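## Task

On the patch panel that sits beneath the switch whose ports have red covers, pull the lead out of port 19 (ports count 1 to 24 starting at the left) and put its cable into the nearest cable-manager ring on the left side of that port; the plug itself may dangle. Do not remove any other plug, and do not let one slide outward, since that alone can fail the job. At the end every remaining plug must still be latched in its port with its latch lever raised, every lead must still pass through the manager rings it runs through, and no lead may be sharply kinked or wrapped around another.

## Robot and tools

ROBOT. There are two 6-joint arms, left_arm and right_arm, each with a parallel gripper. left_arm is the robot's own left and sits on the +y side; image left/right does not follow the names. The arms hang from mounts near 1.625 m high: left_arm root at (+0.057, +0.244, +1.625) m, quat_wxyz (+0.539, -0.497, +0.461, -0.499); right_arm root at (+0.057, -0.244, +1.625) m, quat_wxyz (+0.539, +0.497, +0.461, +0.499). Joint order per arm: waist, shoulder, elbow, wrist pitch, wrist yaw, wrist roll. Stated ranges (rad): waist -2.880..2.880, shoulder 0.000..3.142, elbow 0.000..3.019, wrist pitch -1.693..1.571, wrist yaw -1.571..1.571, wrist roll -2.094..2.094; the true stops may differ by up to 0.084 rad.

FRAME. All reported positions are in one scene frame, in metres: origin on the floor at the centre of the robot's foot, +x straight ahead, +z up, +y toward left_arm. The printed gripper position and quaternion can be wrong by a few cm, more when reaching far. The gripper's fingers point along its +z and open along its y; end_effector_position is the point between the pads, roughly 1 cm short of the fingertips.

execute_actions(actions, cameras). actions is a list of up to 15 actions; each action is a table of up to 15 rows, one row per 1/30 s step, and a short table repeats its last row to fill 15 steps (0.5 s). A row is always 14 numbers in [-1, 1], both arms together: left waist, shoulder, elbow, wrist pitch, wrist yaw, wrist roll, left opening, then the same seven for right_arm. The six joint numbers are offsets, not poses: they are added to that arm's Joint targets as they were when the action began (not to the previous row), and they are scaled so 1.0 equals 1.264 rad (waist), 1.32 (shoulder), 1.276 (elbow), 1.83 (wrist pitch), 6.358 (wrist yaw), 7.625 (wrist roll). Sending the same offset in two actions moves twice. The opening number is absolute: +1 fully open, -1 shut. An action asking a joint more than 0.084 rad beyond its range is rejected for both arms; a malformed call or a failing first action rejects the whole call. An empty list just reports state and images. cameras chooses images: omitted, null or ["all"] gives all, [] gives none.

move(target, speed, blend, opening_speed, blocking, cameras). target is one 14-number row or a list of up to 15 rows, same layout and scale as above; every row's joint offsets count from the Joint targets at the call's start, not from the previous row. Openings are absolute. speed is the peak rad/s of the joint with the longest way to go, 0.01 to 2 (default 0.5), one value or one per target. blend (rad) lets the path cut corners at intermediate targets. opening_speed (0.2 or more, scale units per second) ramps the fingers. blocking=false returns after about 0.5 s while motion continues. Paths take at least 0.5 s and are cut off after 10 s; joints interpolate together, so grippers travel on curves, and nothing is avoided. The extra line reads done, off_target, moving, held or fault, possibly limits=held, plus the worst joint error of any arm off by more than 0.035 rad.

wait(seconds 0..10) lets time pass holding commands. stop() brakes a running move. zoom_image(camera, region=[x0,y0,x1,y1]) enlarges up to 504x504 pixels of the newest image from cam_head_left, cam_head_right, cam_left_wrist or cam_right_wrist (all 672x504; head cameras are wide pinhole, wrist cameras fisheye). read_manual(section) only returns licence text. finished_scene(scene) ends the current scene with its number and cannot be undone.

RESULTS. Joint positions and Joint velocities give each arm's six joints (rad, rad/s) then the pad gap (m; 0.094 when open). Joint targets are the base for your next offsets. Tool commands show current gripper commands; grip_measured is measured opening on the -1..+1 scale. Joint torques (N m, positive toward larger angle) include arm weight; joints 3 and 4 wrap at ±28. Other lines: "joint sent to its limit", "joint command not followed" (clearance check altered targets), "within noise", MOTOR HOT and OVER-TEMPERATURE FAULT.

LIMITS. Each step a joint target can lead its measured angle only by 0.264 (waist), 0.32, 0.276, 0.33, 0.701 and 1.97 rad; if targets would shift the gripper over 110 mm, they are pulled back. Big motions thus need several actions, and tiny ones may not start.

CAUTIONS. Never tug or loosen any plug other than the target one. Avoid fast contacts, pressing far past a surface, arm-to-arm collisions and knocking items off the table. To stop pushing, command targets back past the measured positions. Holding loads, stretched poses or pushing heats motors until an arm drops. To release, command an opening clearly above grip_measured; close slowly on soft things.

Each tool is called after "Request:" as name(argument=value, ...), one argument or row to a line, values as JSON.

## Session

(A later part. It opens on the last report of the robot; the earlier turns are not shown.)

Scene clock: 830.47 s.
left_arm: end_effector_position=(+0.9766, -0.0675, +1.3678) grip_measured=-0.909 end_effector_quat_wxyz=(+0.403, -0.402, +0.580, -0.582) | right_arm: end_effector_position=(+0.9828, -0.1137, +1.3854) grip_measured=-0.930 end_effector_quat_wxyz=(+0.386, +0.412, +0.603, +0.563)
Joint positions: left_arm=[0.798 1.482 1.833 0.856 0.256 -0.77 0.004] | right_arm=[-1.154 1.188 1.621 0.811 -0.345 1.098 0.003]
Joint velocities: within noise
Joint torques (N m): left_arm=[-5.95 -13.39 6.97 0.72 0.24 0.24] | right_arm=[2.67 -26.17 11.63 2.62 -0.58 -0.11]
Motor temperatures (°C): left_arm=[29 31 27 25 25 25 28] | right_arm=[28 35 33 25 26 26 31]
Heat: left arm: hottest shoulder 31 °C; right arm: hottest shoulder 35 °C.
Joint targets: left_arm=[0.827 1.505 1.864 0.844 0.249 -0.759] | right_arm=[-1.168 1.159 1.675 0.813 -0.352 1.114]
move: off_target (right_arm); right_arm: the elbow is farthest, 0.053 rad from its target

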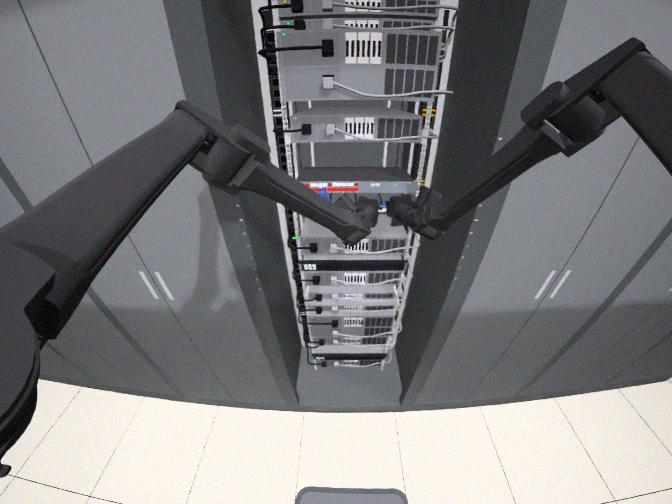

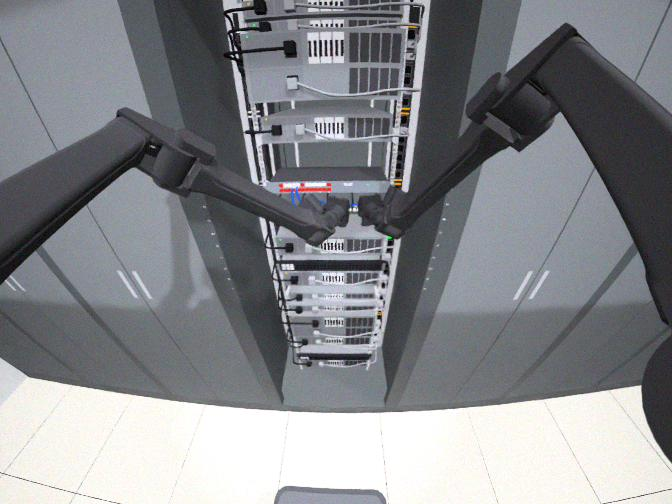

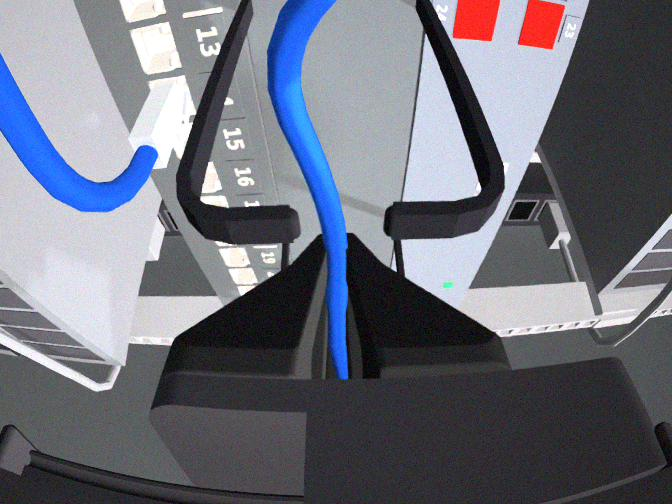

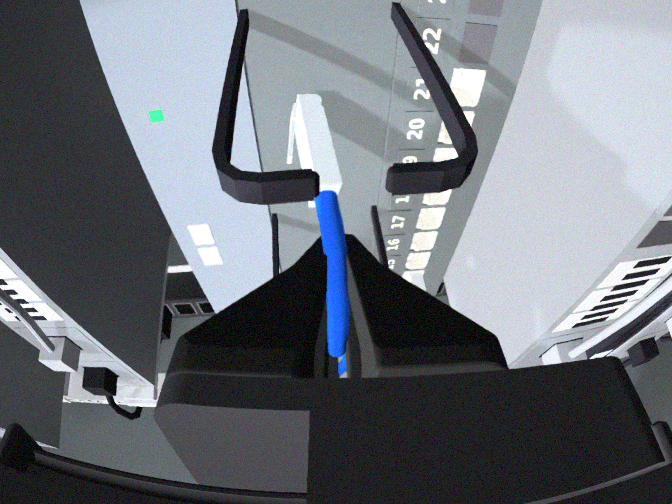

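Request:
move(
  target=[0.0015,0.0045,0.02,-0.0107,0,0,-1,0,0,0.0125,-0.012,0,0,-1],
  speed=0.03,
)

Request:
zoom_image(
  camera="cam_head_left",
  region=[370, 190, 400, 220],
)

Request:
zoom_image(
  camera="cam_head_right",
  region=[340, 190, 370, 220],
)

Scene clock: 852.00 s.
left_arm: end_effector_position=(+0.9819, -0.0682, +1.3674) grip_measured=-0.909 end_effector_quat_wxyz=(+0.401, -0.402, +0.581, -0.583) | right_arm: end_effector_position=(+0.9864, -0.1140, +1.3857) grip_measured=-0.930 end_effector_quat_wxyz=(+0.382, +0.413, +0.606, +0.562)
Joint positions: left_arm=[0.798 1.489 1.856 0.836 0.257 -0.77 0.004] | right_arm=[-1.154 1.188 1.634 0.789 -0.345 1.098 0.003]
Joint velocities: within noise
Joint torques (N m): left_arm=[-5.89 -14.15 7.17 0.75 0.17 0.2] | right_arm=[2.9 -26.29 12.07 2.44 -0.58 -0.11]
Motor temperatures (°C): left_arm=[29 31 27 25 25 25 28] | right_arm=[28 35 34 25 26 26 32]
Heat: left arm: hottest shoulder 31 °C; right arm: hottest shoulder 35 °C.
Joint targets: left_arm=[0.829 1.511 1.890 0.825 0.248 -0.759] | right_arm=[-1.168 1.159 1.691 0.791 -0.352 1.114]
move: off_target (right_arm); right_arm: the elbow is farthest, 0.057 rad from its target

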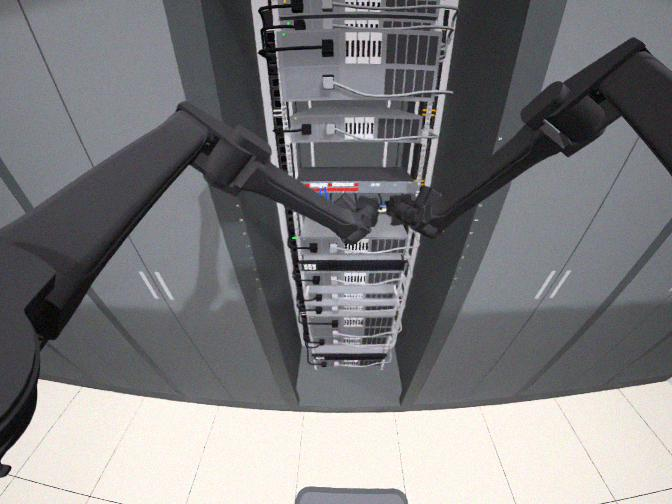

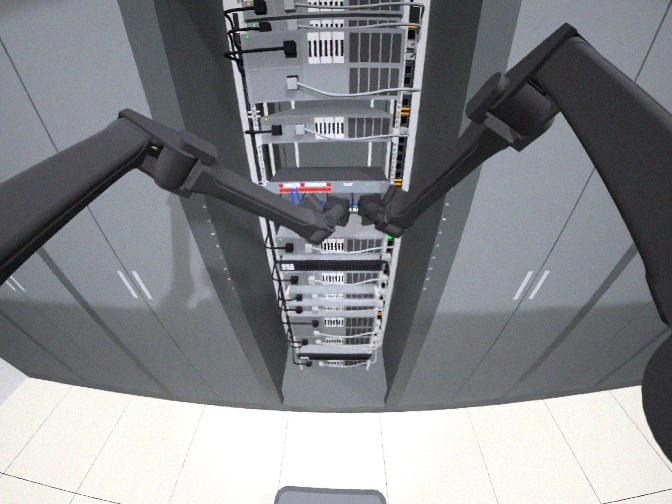

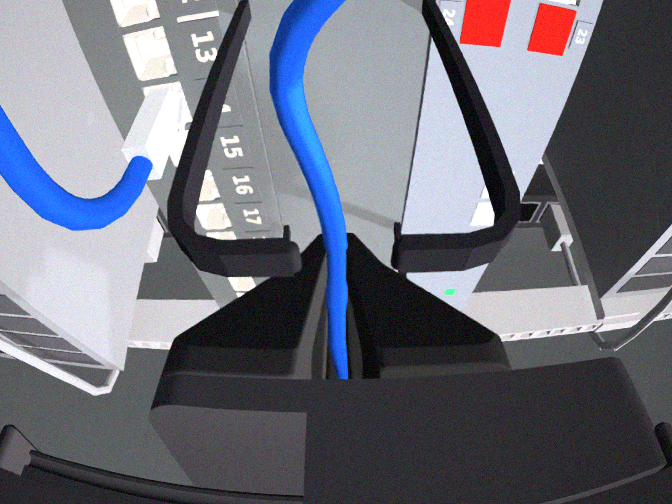

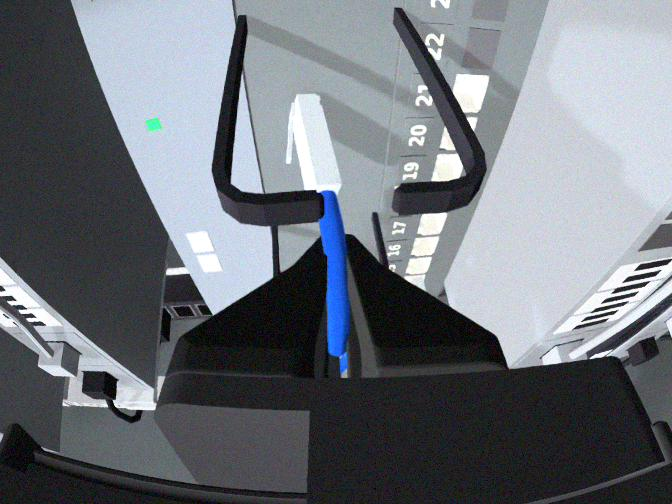

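Scaled by 16.800 from the camera's 672x504 image, which has a finer 960x720 frame.

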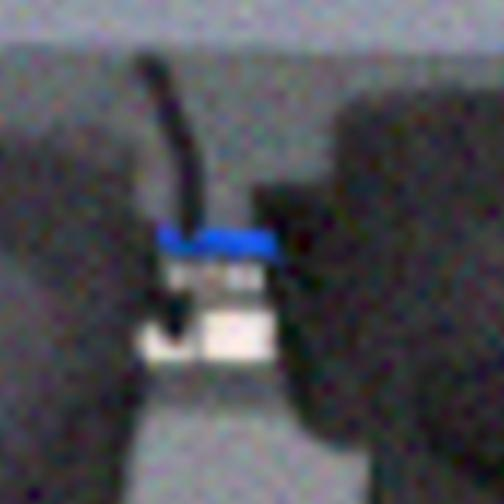

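Scaled by 16.800 from the camera's 672x504 image, which has a finer 960x720 frame.

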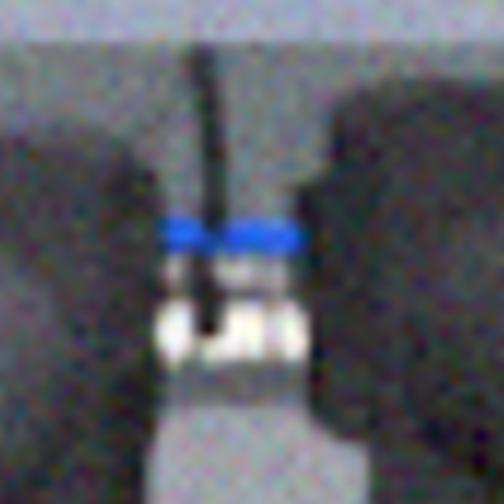

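Request:
move(
  target=[0.0107,0.0148,0.0242,-0.0062,0,0,-1,-0.0077,0,0.006,-0.02,0,0,-1],
  speed=0.03,
)

Request:
zoom_image(
  camera="cam_head_left",
  region=[370, 190, 400, 220],
)

Request:
zoom_image(
  camera="cam_head_right",
  region=[340, 190, 370, 220],
)

Scene clock: 865.27 s.
left_arm: end_effector_position=(+0.9843, -0.0702, +1.3591) grip_measured=-0.909 end_effector_quat_wxyz=(+0.402, -0.400, +0.584, -0.581) | right_arm: end_effector_position=(+0.9873, -0.1140, +1.3796) grip_measured=-0.930 end_effector_quat_wxyz=(+0.372, +0.417, +0.615, +0.557)
Joint positions: left_arm=[0.807 1.509 1.883 0.826 0.259 -0.77 0.004] | right_arm=[-1.161 1.188 1.642 0.751 -0.345 1.098 0.003]
Joint velocities: within noise
Joint torques (N m): left_arm=[-5.42 -14.04 7.64 0.73 0.1 0.2] | right_arm=[2.49 -26.29 12.15 2.44 -0.57 -0.11]
Motor temperatures (°C): left_arm=[29 31 27 25 25 25 28] | right_arm=[28 35 35 25 26 26 32]
Heat: left arm: hottest shoulder 31 °C; right arm: hottest shoulder 35 °C.
Joint targets: left_arm=[0.842 1.530 1.920 0.814 0.248 -0.759] | right_arm=[-1.177 1.159 1.698 0.755 -0.352 1.114]
move: off_target (left_arm, right_arm); left_arm: the elbow is farthest, 0.038 rad from its target; right_arm: the elbow is farthest, 0.057 rad from its target

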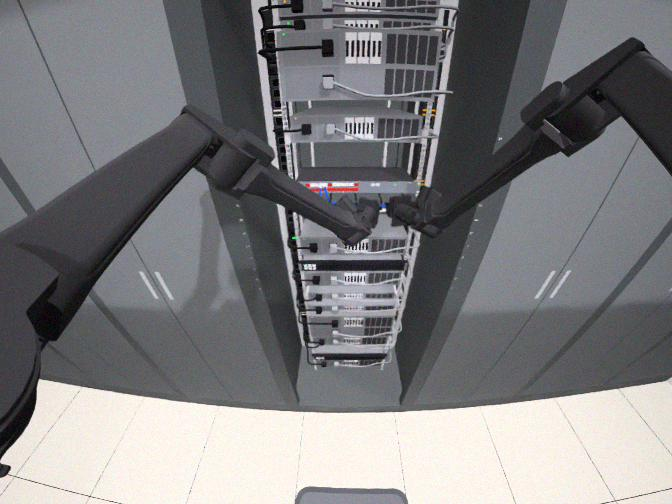

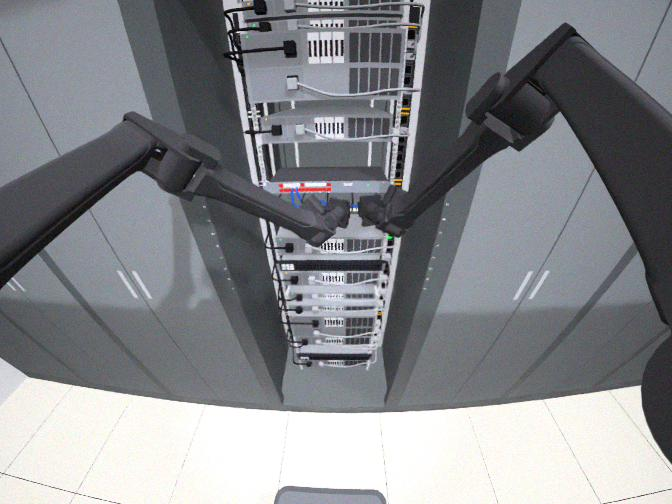

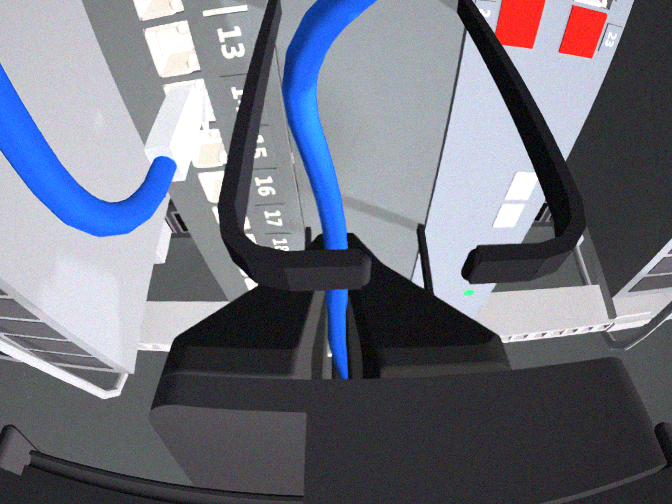

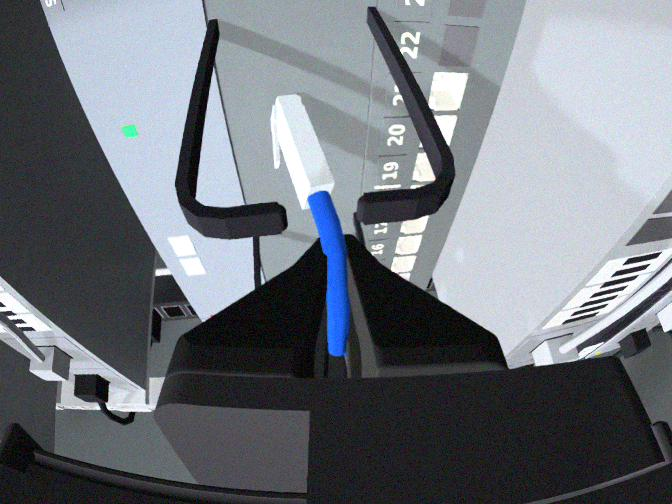

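Scaled by 16.800 from the camera's 672x504 image, which has a finer 960x720 frame.

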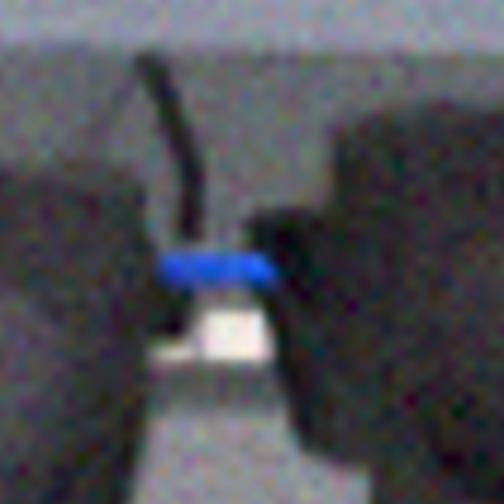

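Scaled by 16.800 from the camera's 672x504 image, which has a finer 960x720 frame.

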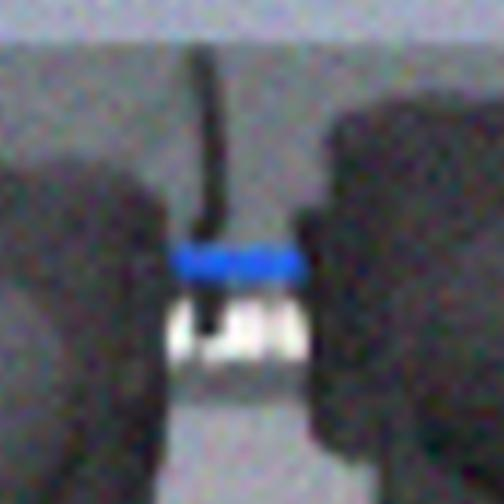

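Request:
move(
  target=[0,0,0,0,0,0,-1,0,0,0,0,0,0,-0.6],
  opening_speed=0.2,
)

Request:
zoom_image(
  camera="cam_head_left",
  region=[370, 190, 400, 220],
)

Request:
zoom_image(
  camera="cam_right_wrist",
  region=[180, 60, 440, 320],
)

Scene clock: 873.70 s.
left_arm: end_effector_position=(+0.9870, -0.0644, +1.3548) grip_measured=-0.909 end_effector_quat_wxyz=(+0.406, -0.400, +0.587, -0.575) | right_arm: end_effector_position=(+0.9894, -0.1146, +1.3820) grip_measured=-0.603 end_effector_quat_wxyz=(+0.373, +0.415, +0.614, +0.559)
Joint positions: left_arm=[0.819 1.511 1.892 0.823 0.254 -0.77 0.004] | right_arm=[-1.161 1.188 1.648 0.75 -0.348 1.099 0.019]
Joint velocities: within noise
Joint torques (N m): left_arm=[-6.53 -14.27 6.99 0.85 0.31 0.22] | right_arm=[2.67 -26.52 11.56 2.54 -0.47 -0.1]
Motor temperatures (°C): left_arm=[29 32 27 25 25 25 28] | right_arm=[28 35 35 25 26 26 32]
Heat: left arm: hottest shoulder 32 °C; right arm: hottest shoulder 35 °C.
Joint targets: left_arm=[0.843 1.530 1.921 0.813 0.248 -0.759] | right_arm=[-1.178 1.159 1.698 0.755 -0.353 1.114]
move: off_target (right_arm); right_arm: the elbow is farthest, 0.050 rad from its target

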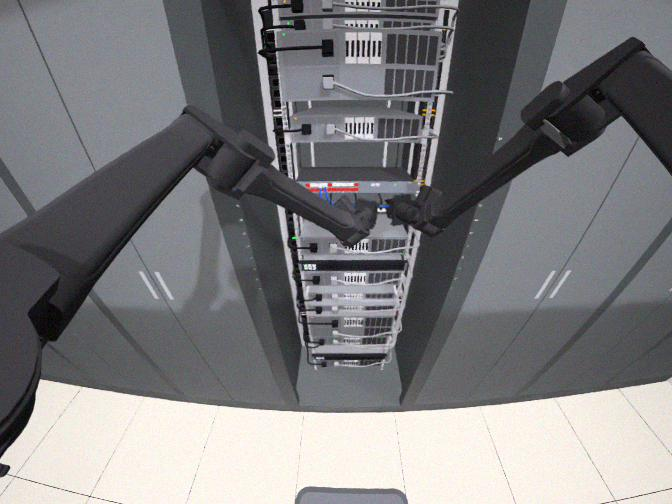

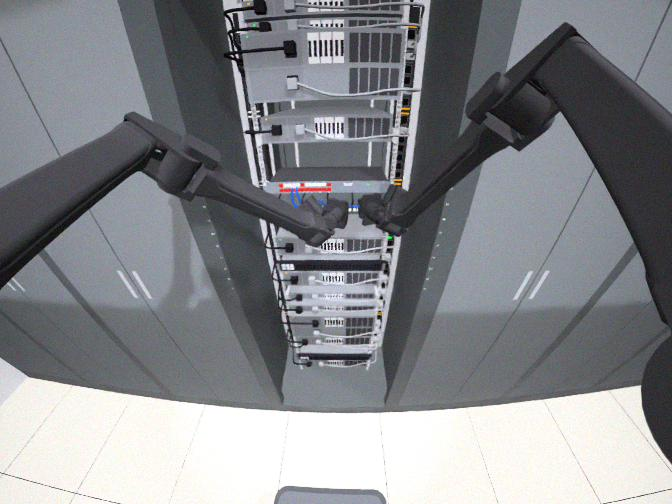

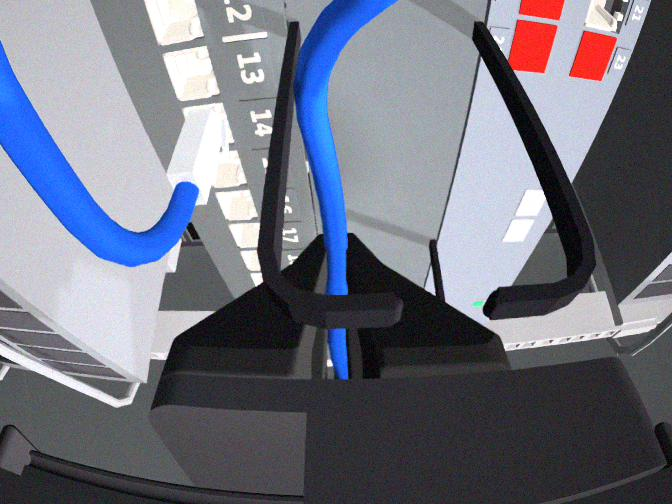

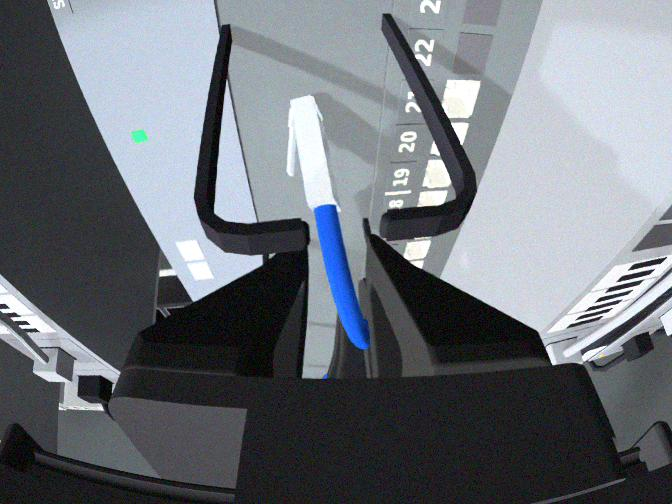

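Scaled by 16.800 from the camera's 672x504 image, which has a finer 960x720 frame.

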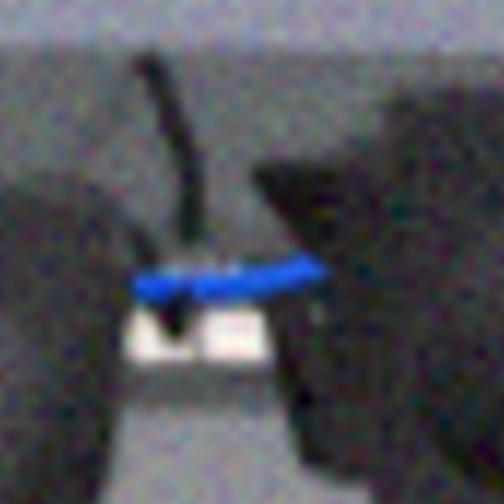

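Scaled by 1.938 from the camera's 672x504 image, which has a finer 960x720 frame.

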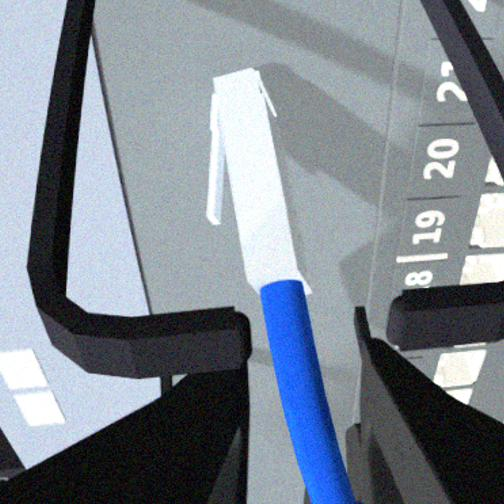

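Request:
move(
  target=[
    [0,0,0,0,0,0,-1,0,0,0,0,0,0,-0.3],
    [0,0,0,0,0,0,-1,-0.034,-0.0402,-0.286,0.2158,-0.003,0.0108,-0.3],
  ],
  opening_speed=0.3,
  speed=0.1,
)

Request:
zoom_image(
  camera="cam_head_left",
  region=[360, 180, 420, 230],
)

Request:
zoom_image(
  camera="cam_right_wrist",
  region=[180, 60, 440, 320],
)

Scene clock: 890.77 s.
left_arm: end_effector_position=(+0.9870, -0.0636, +1.3537) grip_measured=-0.909 end_effector_quat_wxyz=(+0.407, -0.399, +0.588, -0.573) | right_arm: end_effector_position=(+0.9006, -0.1246, +1.3864) grip_measured=-0.302 end_effector_quat_wxyz=(+0.405, +0.406, +0.577, +0.582)
Joint positions: left_arm=[0.821 1.511 1.892 0.823 0.253 -0.768 0.004] | right_arm=[-1.201 1.132 1.342 1.131 -0.368 1.182 0.033]
Joint velocities: within noise
Joint torques (N m): left_arm=[-6.65 -14.45 6.94 0.8 0.34 0.21] | right_arm=[1.61 -23.59 3.9 3.14 -0.38 -0.12]
Motor temperatures (°C): left_arm=[29 31 28 25 25 25 28] | right_arm=[28 36 34 26 26 26 31]
Heat: left arm: hottest shoulder 31 °C; right arm: hottest shoulder 36 °C.
Joint targets: left_arm=[0.843 1.530 1.920 0.813 0.248 -0.759] | right_arm=[-1.220 1.105 1.333 1.150 -0.372 1.197]
move: done

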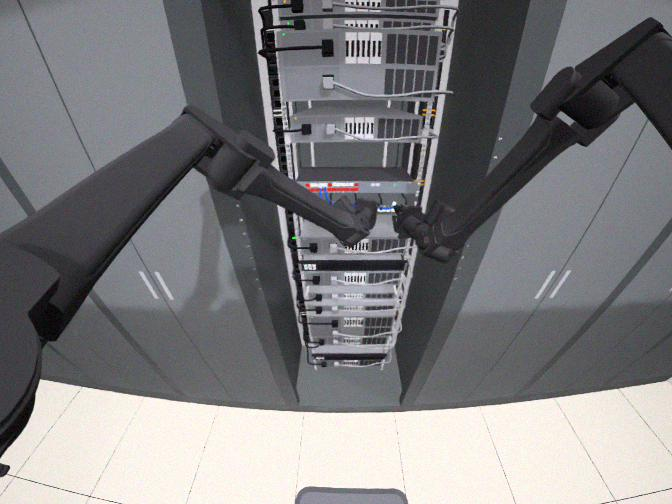

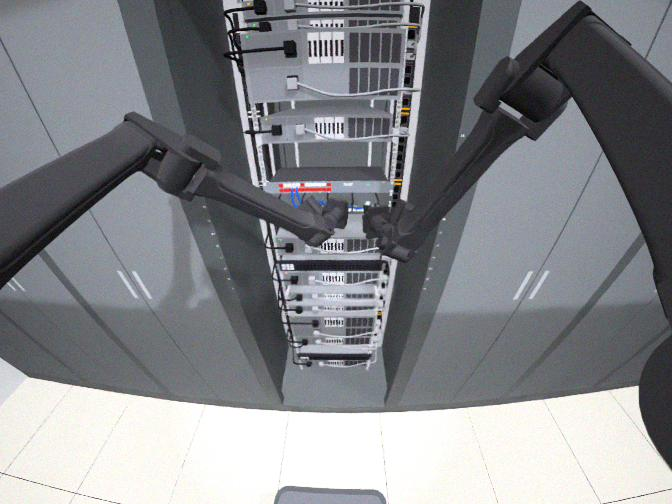

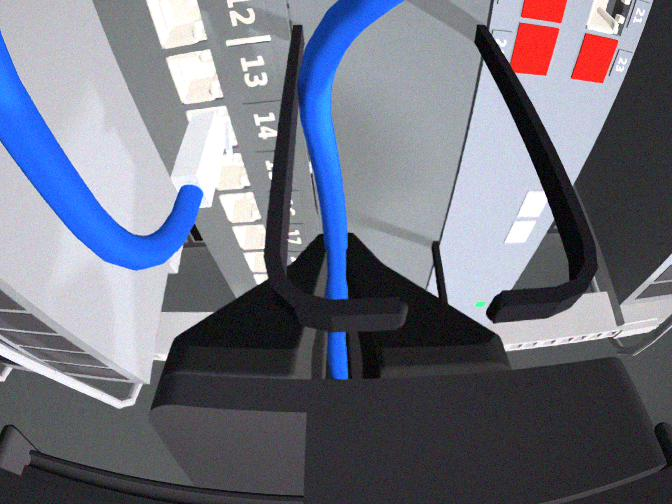

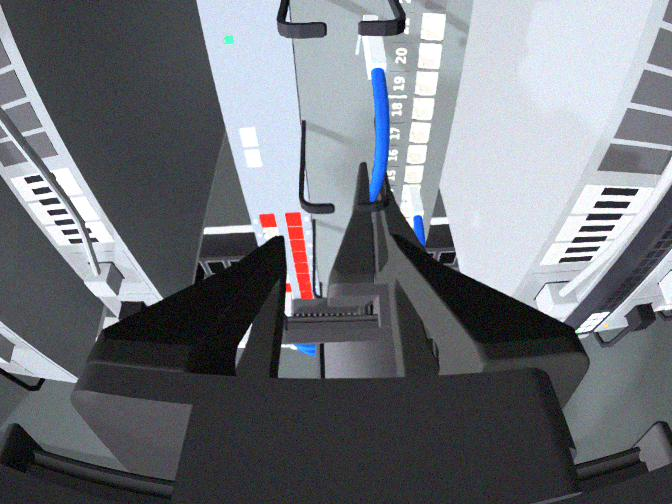

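Scaled by 8.400 from the camera's 672x504 image, which has a finer 960x720 frame.

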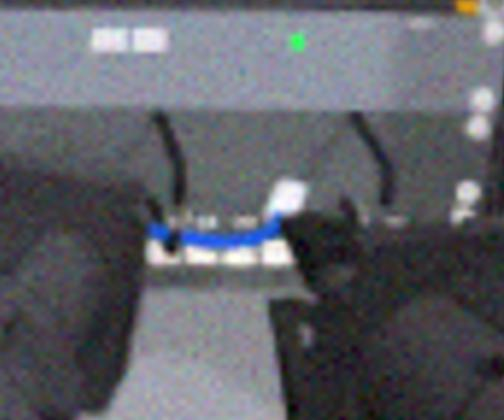

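Scaled by 1.938 from the camera's 672x504 image, which has a finer 960x720 frame.

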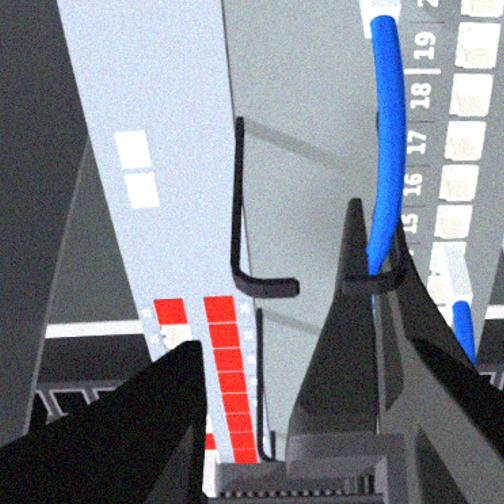

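Request:
move(
  target=[0,0,0,0,0,0,-0.7,0,0,0,0,0,0,-0.3],
  opening_speed=0.2,
)

Request:
zoom_image(
  camera="cam_right_wrist",
  region=[180, 60, 440, 320],
)

Request:
zoom_image(
  camera="cam_left_wrist",
  region=[180, 60, 440, 320],
)

Scene clock: 897.20 s.
left_arm: end_effector_position=(+0.9867, -0.0633, +1.3520) grip_measured=-0.704 end_effector_quat_wxyz=(+0.407, -0.399, +0.590, -0.572) | right_arm: end_effector_position=(+0.9005, -0.1249, +1.3869) grip_measured=-0.302 end_effector_quat_wxyz=(+0.405, +0.406, +0.576, +0.582)
Joint positions: left_arm=[0.823 1.512 1.892 0.822 0.251 -0.767 0.014] | right_arm=[-1.201 1.132 1.341 1.133 -0.368 1.183 0.033]
Joint velocities: within noise
Joint torques (N m): left_arm=[-6.24 -14.56 7.02 0.98 0.43 0.18] | right_arm=[1.73 -23.71 3.95 3.02 -0.37 -0.12]
Motor temperatures (°C): left_arm=[29 31 28 25 25 25 28] | right_arm=[28 36 33 26 26 26 31]
Heat: left arm: hottest shoulder 31 °C; right arm: hottest shoulder 36 °C.
Joint targets: left_arm=[0.842 1.530 1.920 0.813 0.249 -0.759] | right_arm=[-1.221 1.105 1.333 1.149 -0.371 1.196]
move: done

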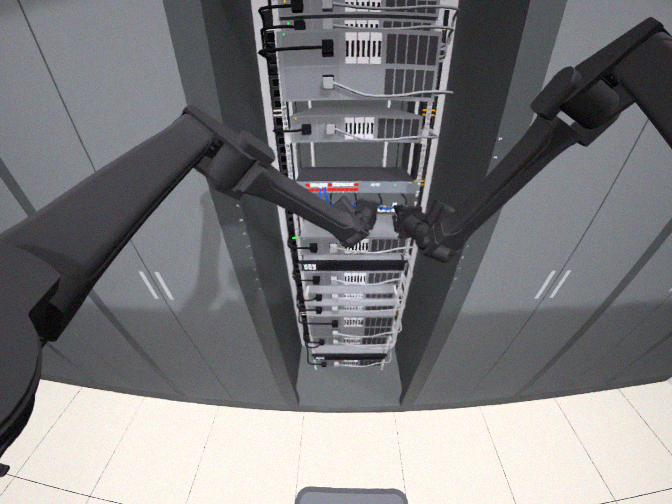

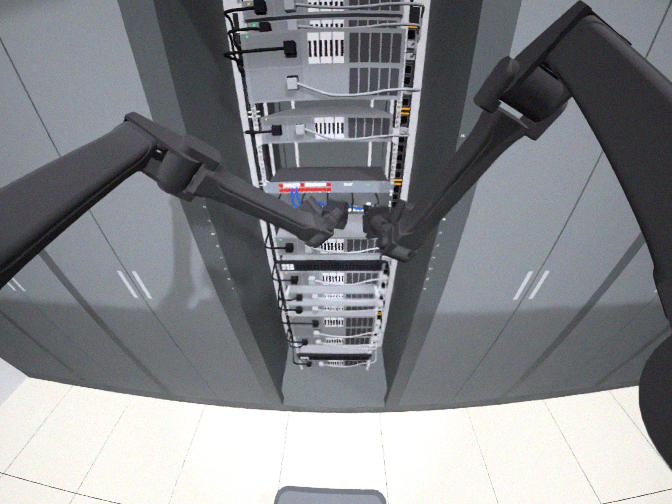

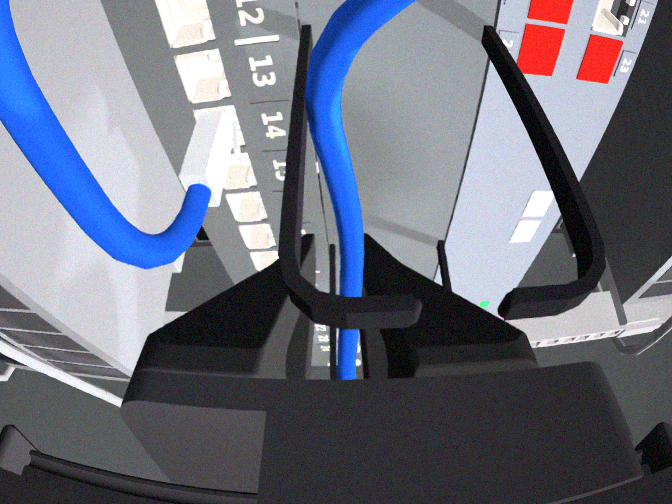

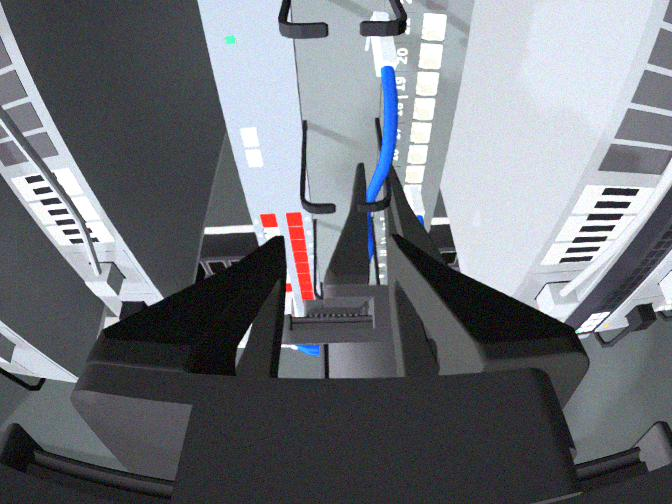

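Scaled by 1.938 from the camera's 672x504 image, which has a finer 960x720 frame.

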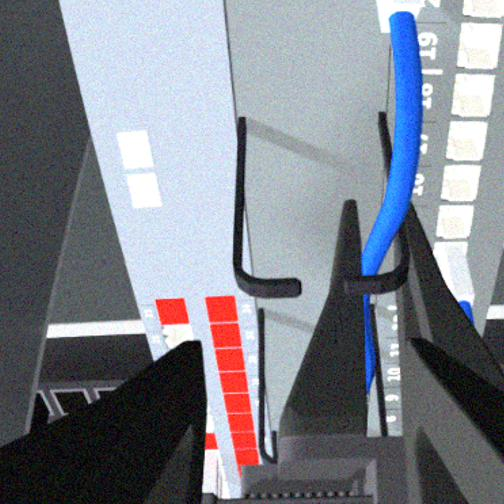

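Scaled by 1.938 from the camera's 672x504 image, which has a finer 960x720 frame.

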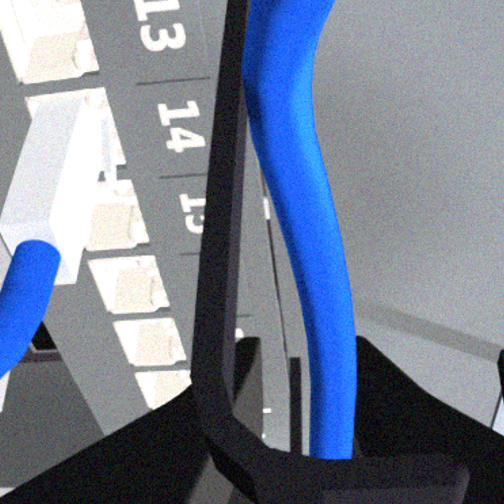

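Request:
move(
  target=[
    [0,0,0,0,0,0,-0.5,0,0,0,0,0,0,-0.3],
    [0.0008,-0.1235,-0.3017,0.1459,0.0012,-0.0056,-0.5,0,0,0,0,0,0,-0.3],
  ],
  opening_speed=0.3,
  speed=0.1,
)

Request:
zoom_image(
  camera="cam_right_wrist",
  region=[180, 0, 440, 260],
)

Request:
zoom_image(
  camera="cam_left_wrist",
  region=[180, 60, 440, 320],
)

Scene clock: 921.80 s.
left_arm: end_effector_position=(+0.9062, -0.0477, +1.3682) grip_measured=-0.503 end_effector_quat_wxyz=(+0.409, -0.405, +0.579, -0.577) | right_arm: end_effector_position=(+0.9005, -0.1249, +1.3870) grip_measured=-0.302 end_effector_quat_wxyz=(+0.405, +0.406, +0.576, +0.582)
Joint positions: left_arm=[0.826 1.384 1.541 1.065 0.254 -0.793 0.023] | right_arm=[-1.201 1.132 1.341 1.133 -0.369 1.183 0.033]
Joint velocities: within noise
Joint torques (N m): left_arm=[-6.01 -15.21 3.08 1.84 0.55 -0.01] | right_arm=[1.61 -23.53 3.99 3.07 -0.38 -0.12]
Motor temperatures (°C): left_arm=[29 31 28 25 25 25 27] | right_arm=[28 36 32 26 26 26 30]
Heat: left arm: hottest shoulder 31 °C; right arm: hottest shoulder 36 °C.
Joint targets: left_arm=[0.844 1.367 1.535 1.080 0.256 -0.802] | right_arm=[-1.220 1.105 1.333 1.150 -0.372 1.197]
move: done

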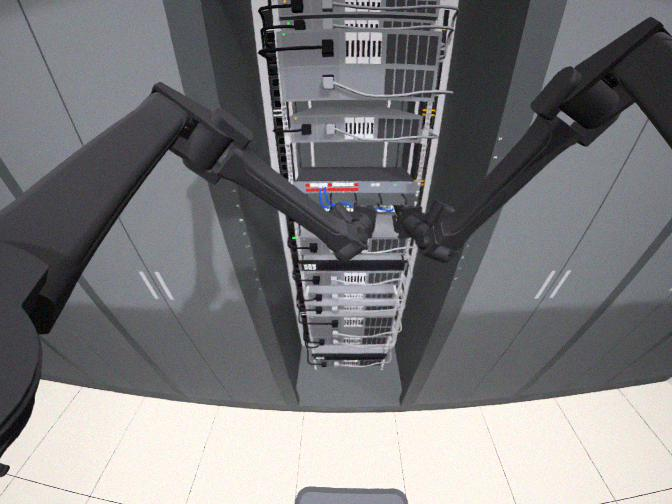

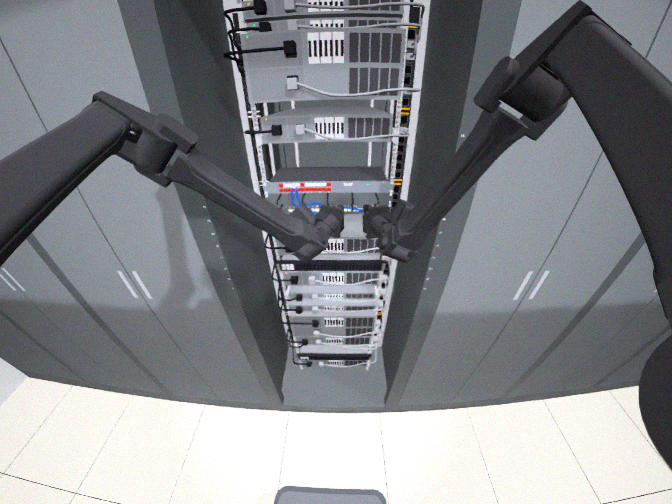

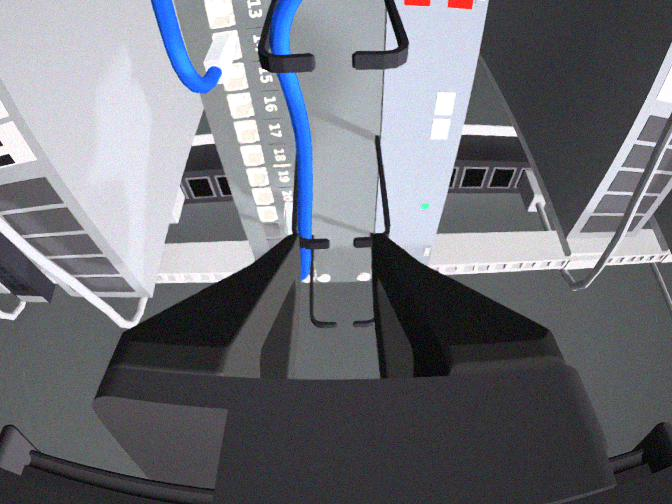

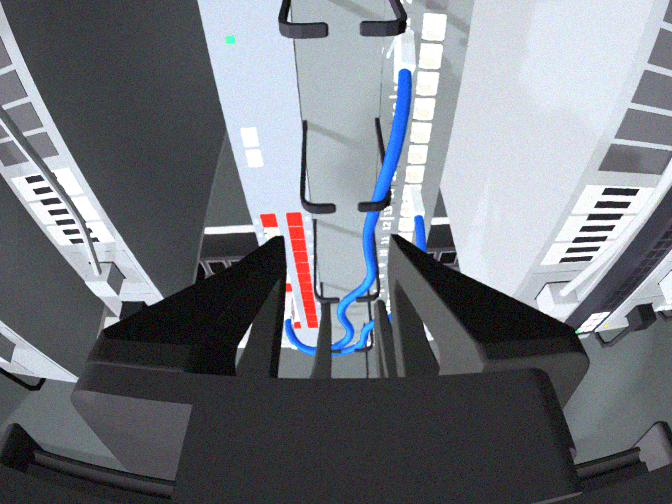

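Scaled by 1.938 from the camera's 672x504 image, which has a finer 960x720 frame.

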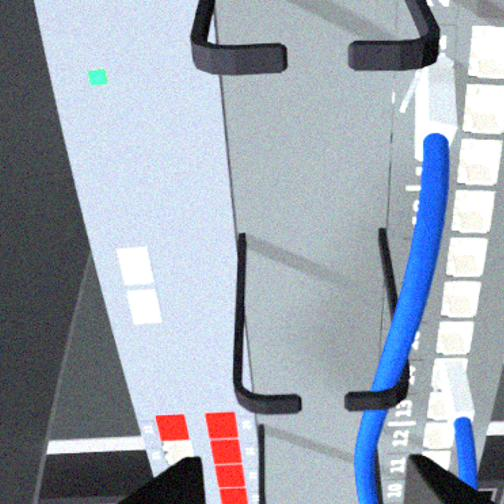

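Scaled by 1.938 from the camera's 672x504 image, which has a finer 960x720 frame.

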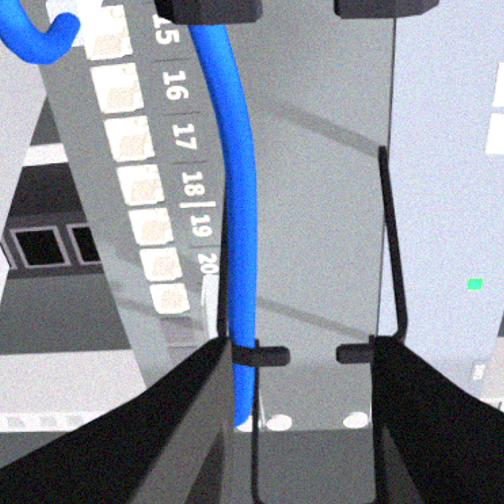

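Request:
move(
  target=[0.049,-0.1288,-0.2108,0.1219,-0.0168,-0.0131,-0.5,0,0,0,0,0,0,-0.3],
  speed=0.2,
)

Request:
zoom_image(
  camera="cam_left_wrist",
  region=[160, 0, 460, 240],
)

Request:
zoom_image(
  camera="cam_right_wrist",
  region=[240, 180, 480, 420],
)

Request:
zoom_image(
  camera="cam_head_left",
  region=[290, 170, 430, 250],
)

Scene clock: 930.23 s.
left_arm: end_effector_position=(+0.8656, +0.0413, +1.4030) grip_measured=-0.503 end_effector_quat_wxyz=(+0.451, -0.454, +0.540, -0.546) | right_arm: end_effector_position=(+0.9005, -0.1249, +1.3870) grip_measured=-0.302 end_effector_quat_wxyz=(+0.405, +0.406, +0.576, +0.582)
Joint positions: left_arm=[0.89 1.211 1.272 1.288 0.151 -0.892 0.023] | right_arm=[-1.201 1.132 1.341 1.133 -0.369 1.183 0.033]
Joint velocities: within noise
Joint torques (N m): left_arm=[-3.08 -14.62 2.58 1.98 0.35 -0.02] | right_arm=[1.73 -23.71 3.96 3.04 -0.36 -0.14]
Motor temperatures (°C): left_arm=[29 31 28 25 25 25 27] | right_arm=[28 36 31 26 26 26 30]
Heat: left arm: hottest shoulder 31 °C; right arm: hottest shoulder 36 °C.
Joint targets: left_arm=[0.905 1.197 1.266 1.303 0.149 -0.901] | right_arm=[-1.220 1.105 1.333 1.150 -0.372 1.196]
move: done

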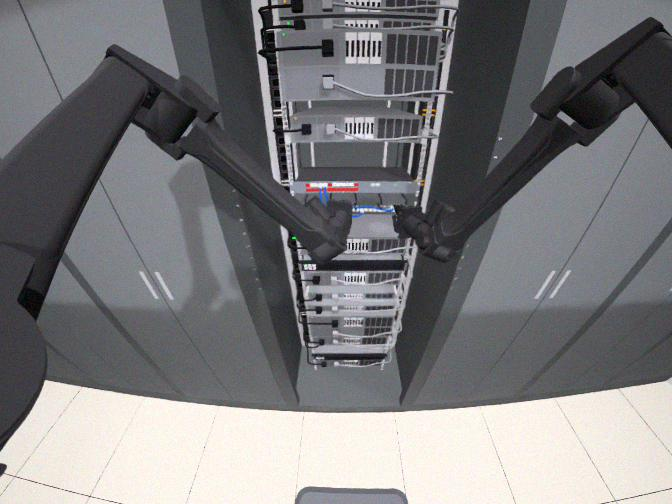

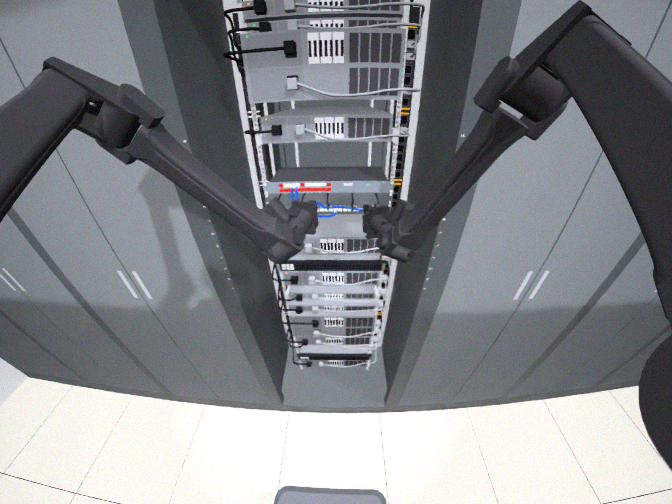

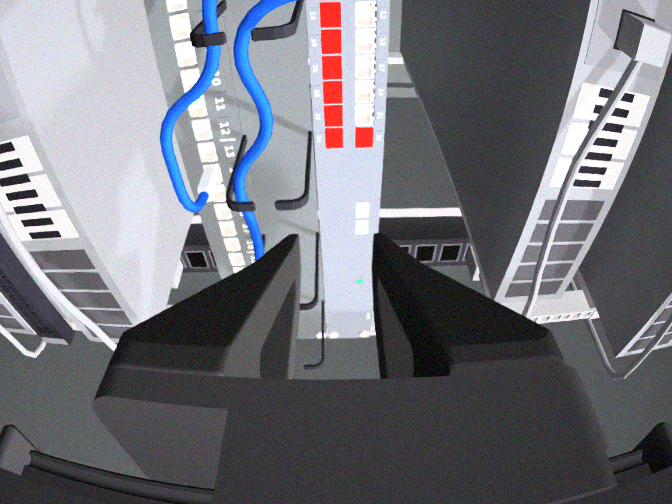

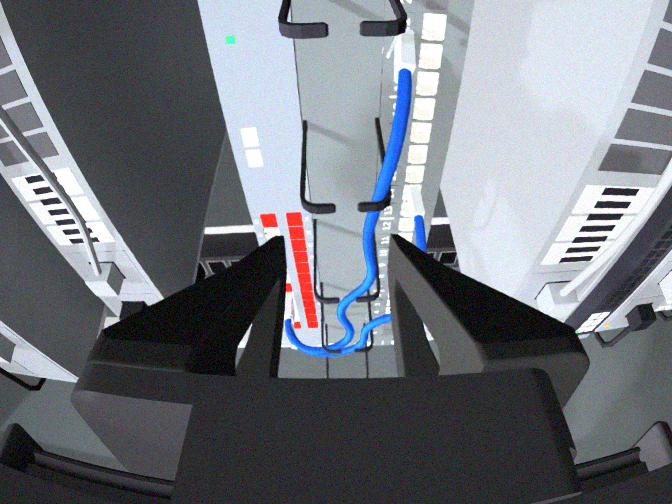

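Scaled by 1.680 from the camera's 672x504 image, which has a finer 960x720 frame.

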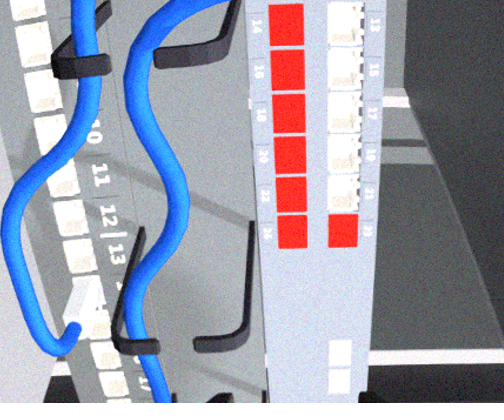

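Scaled by 2.100 from the camera's 672x504 image, which has a finer 960x720 frame.

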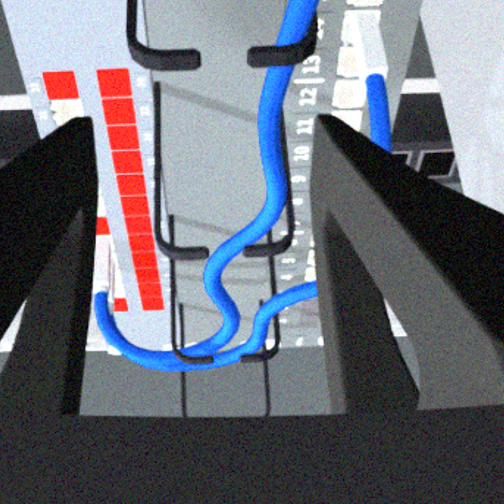

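Scaled by 3.600 from the camera's 672x504 image, which has a finer 960x720 frame.

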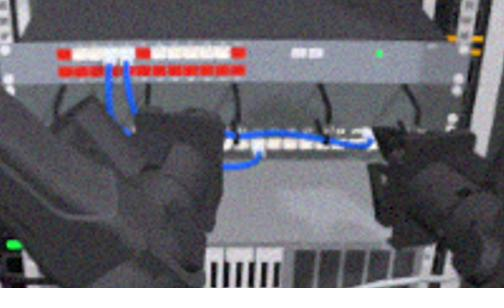

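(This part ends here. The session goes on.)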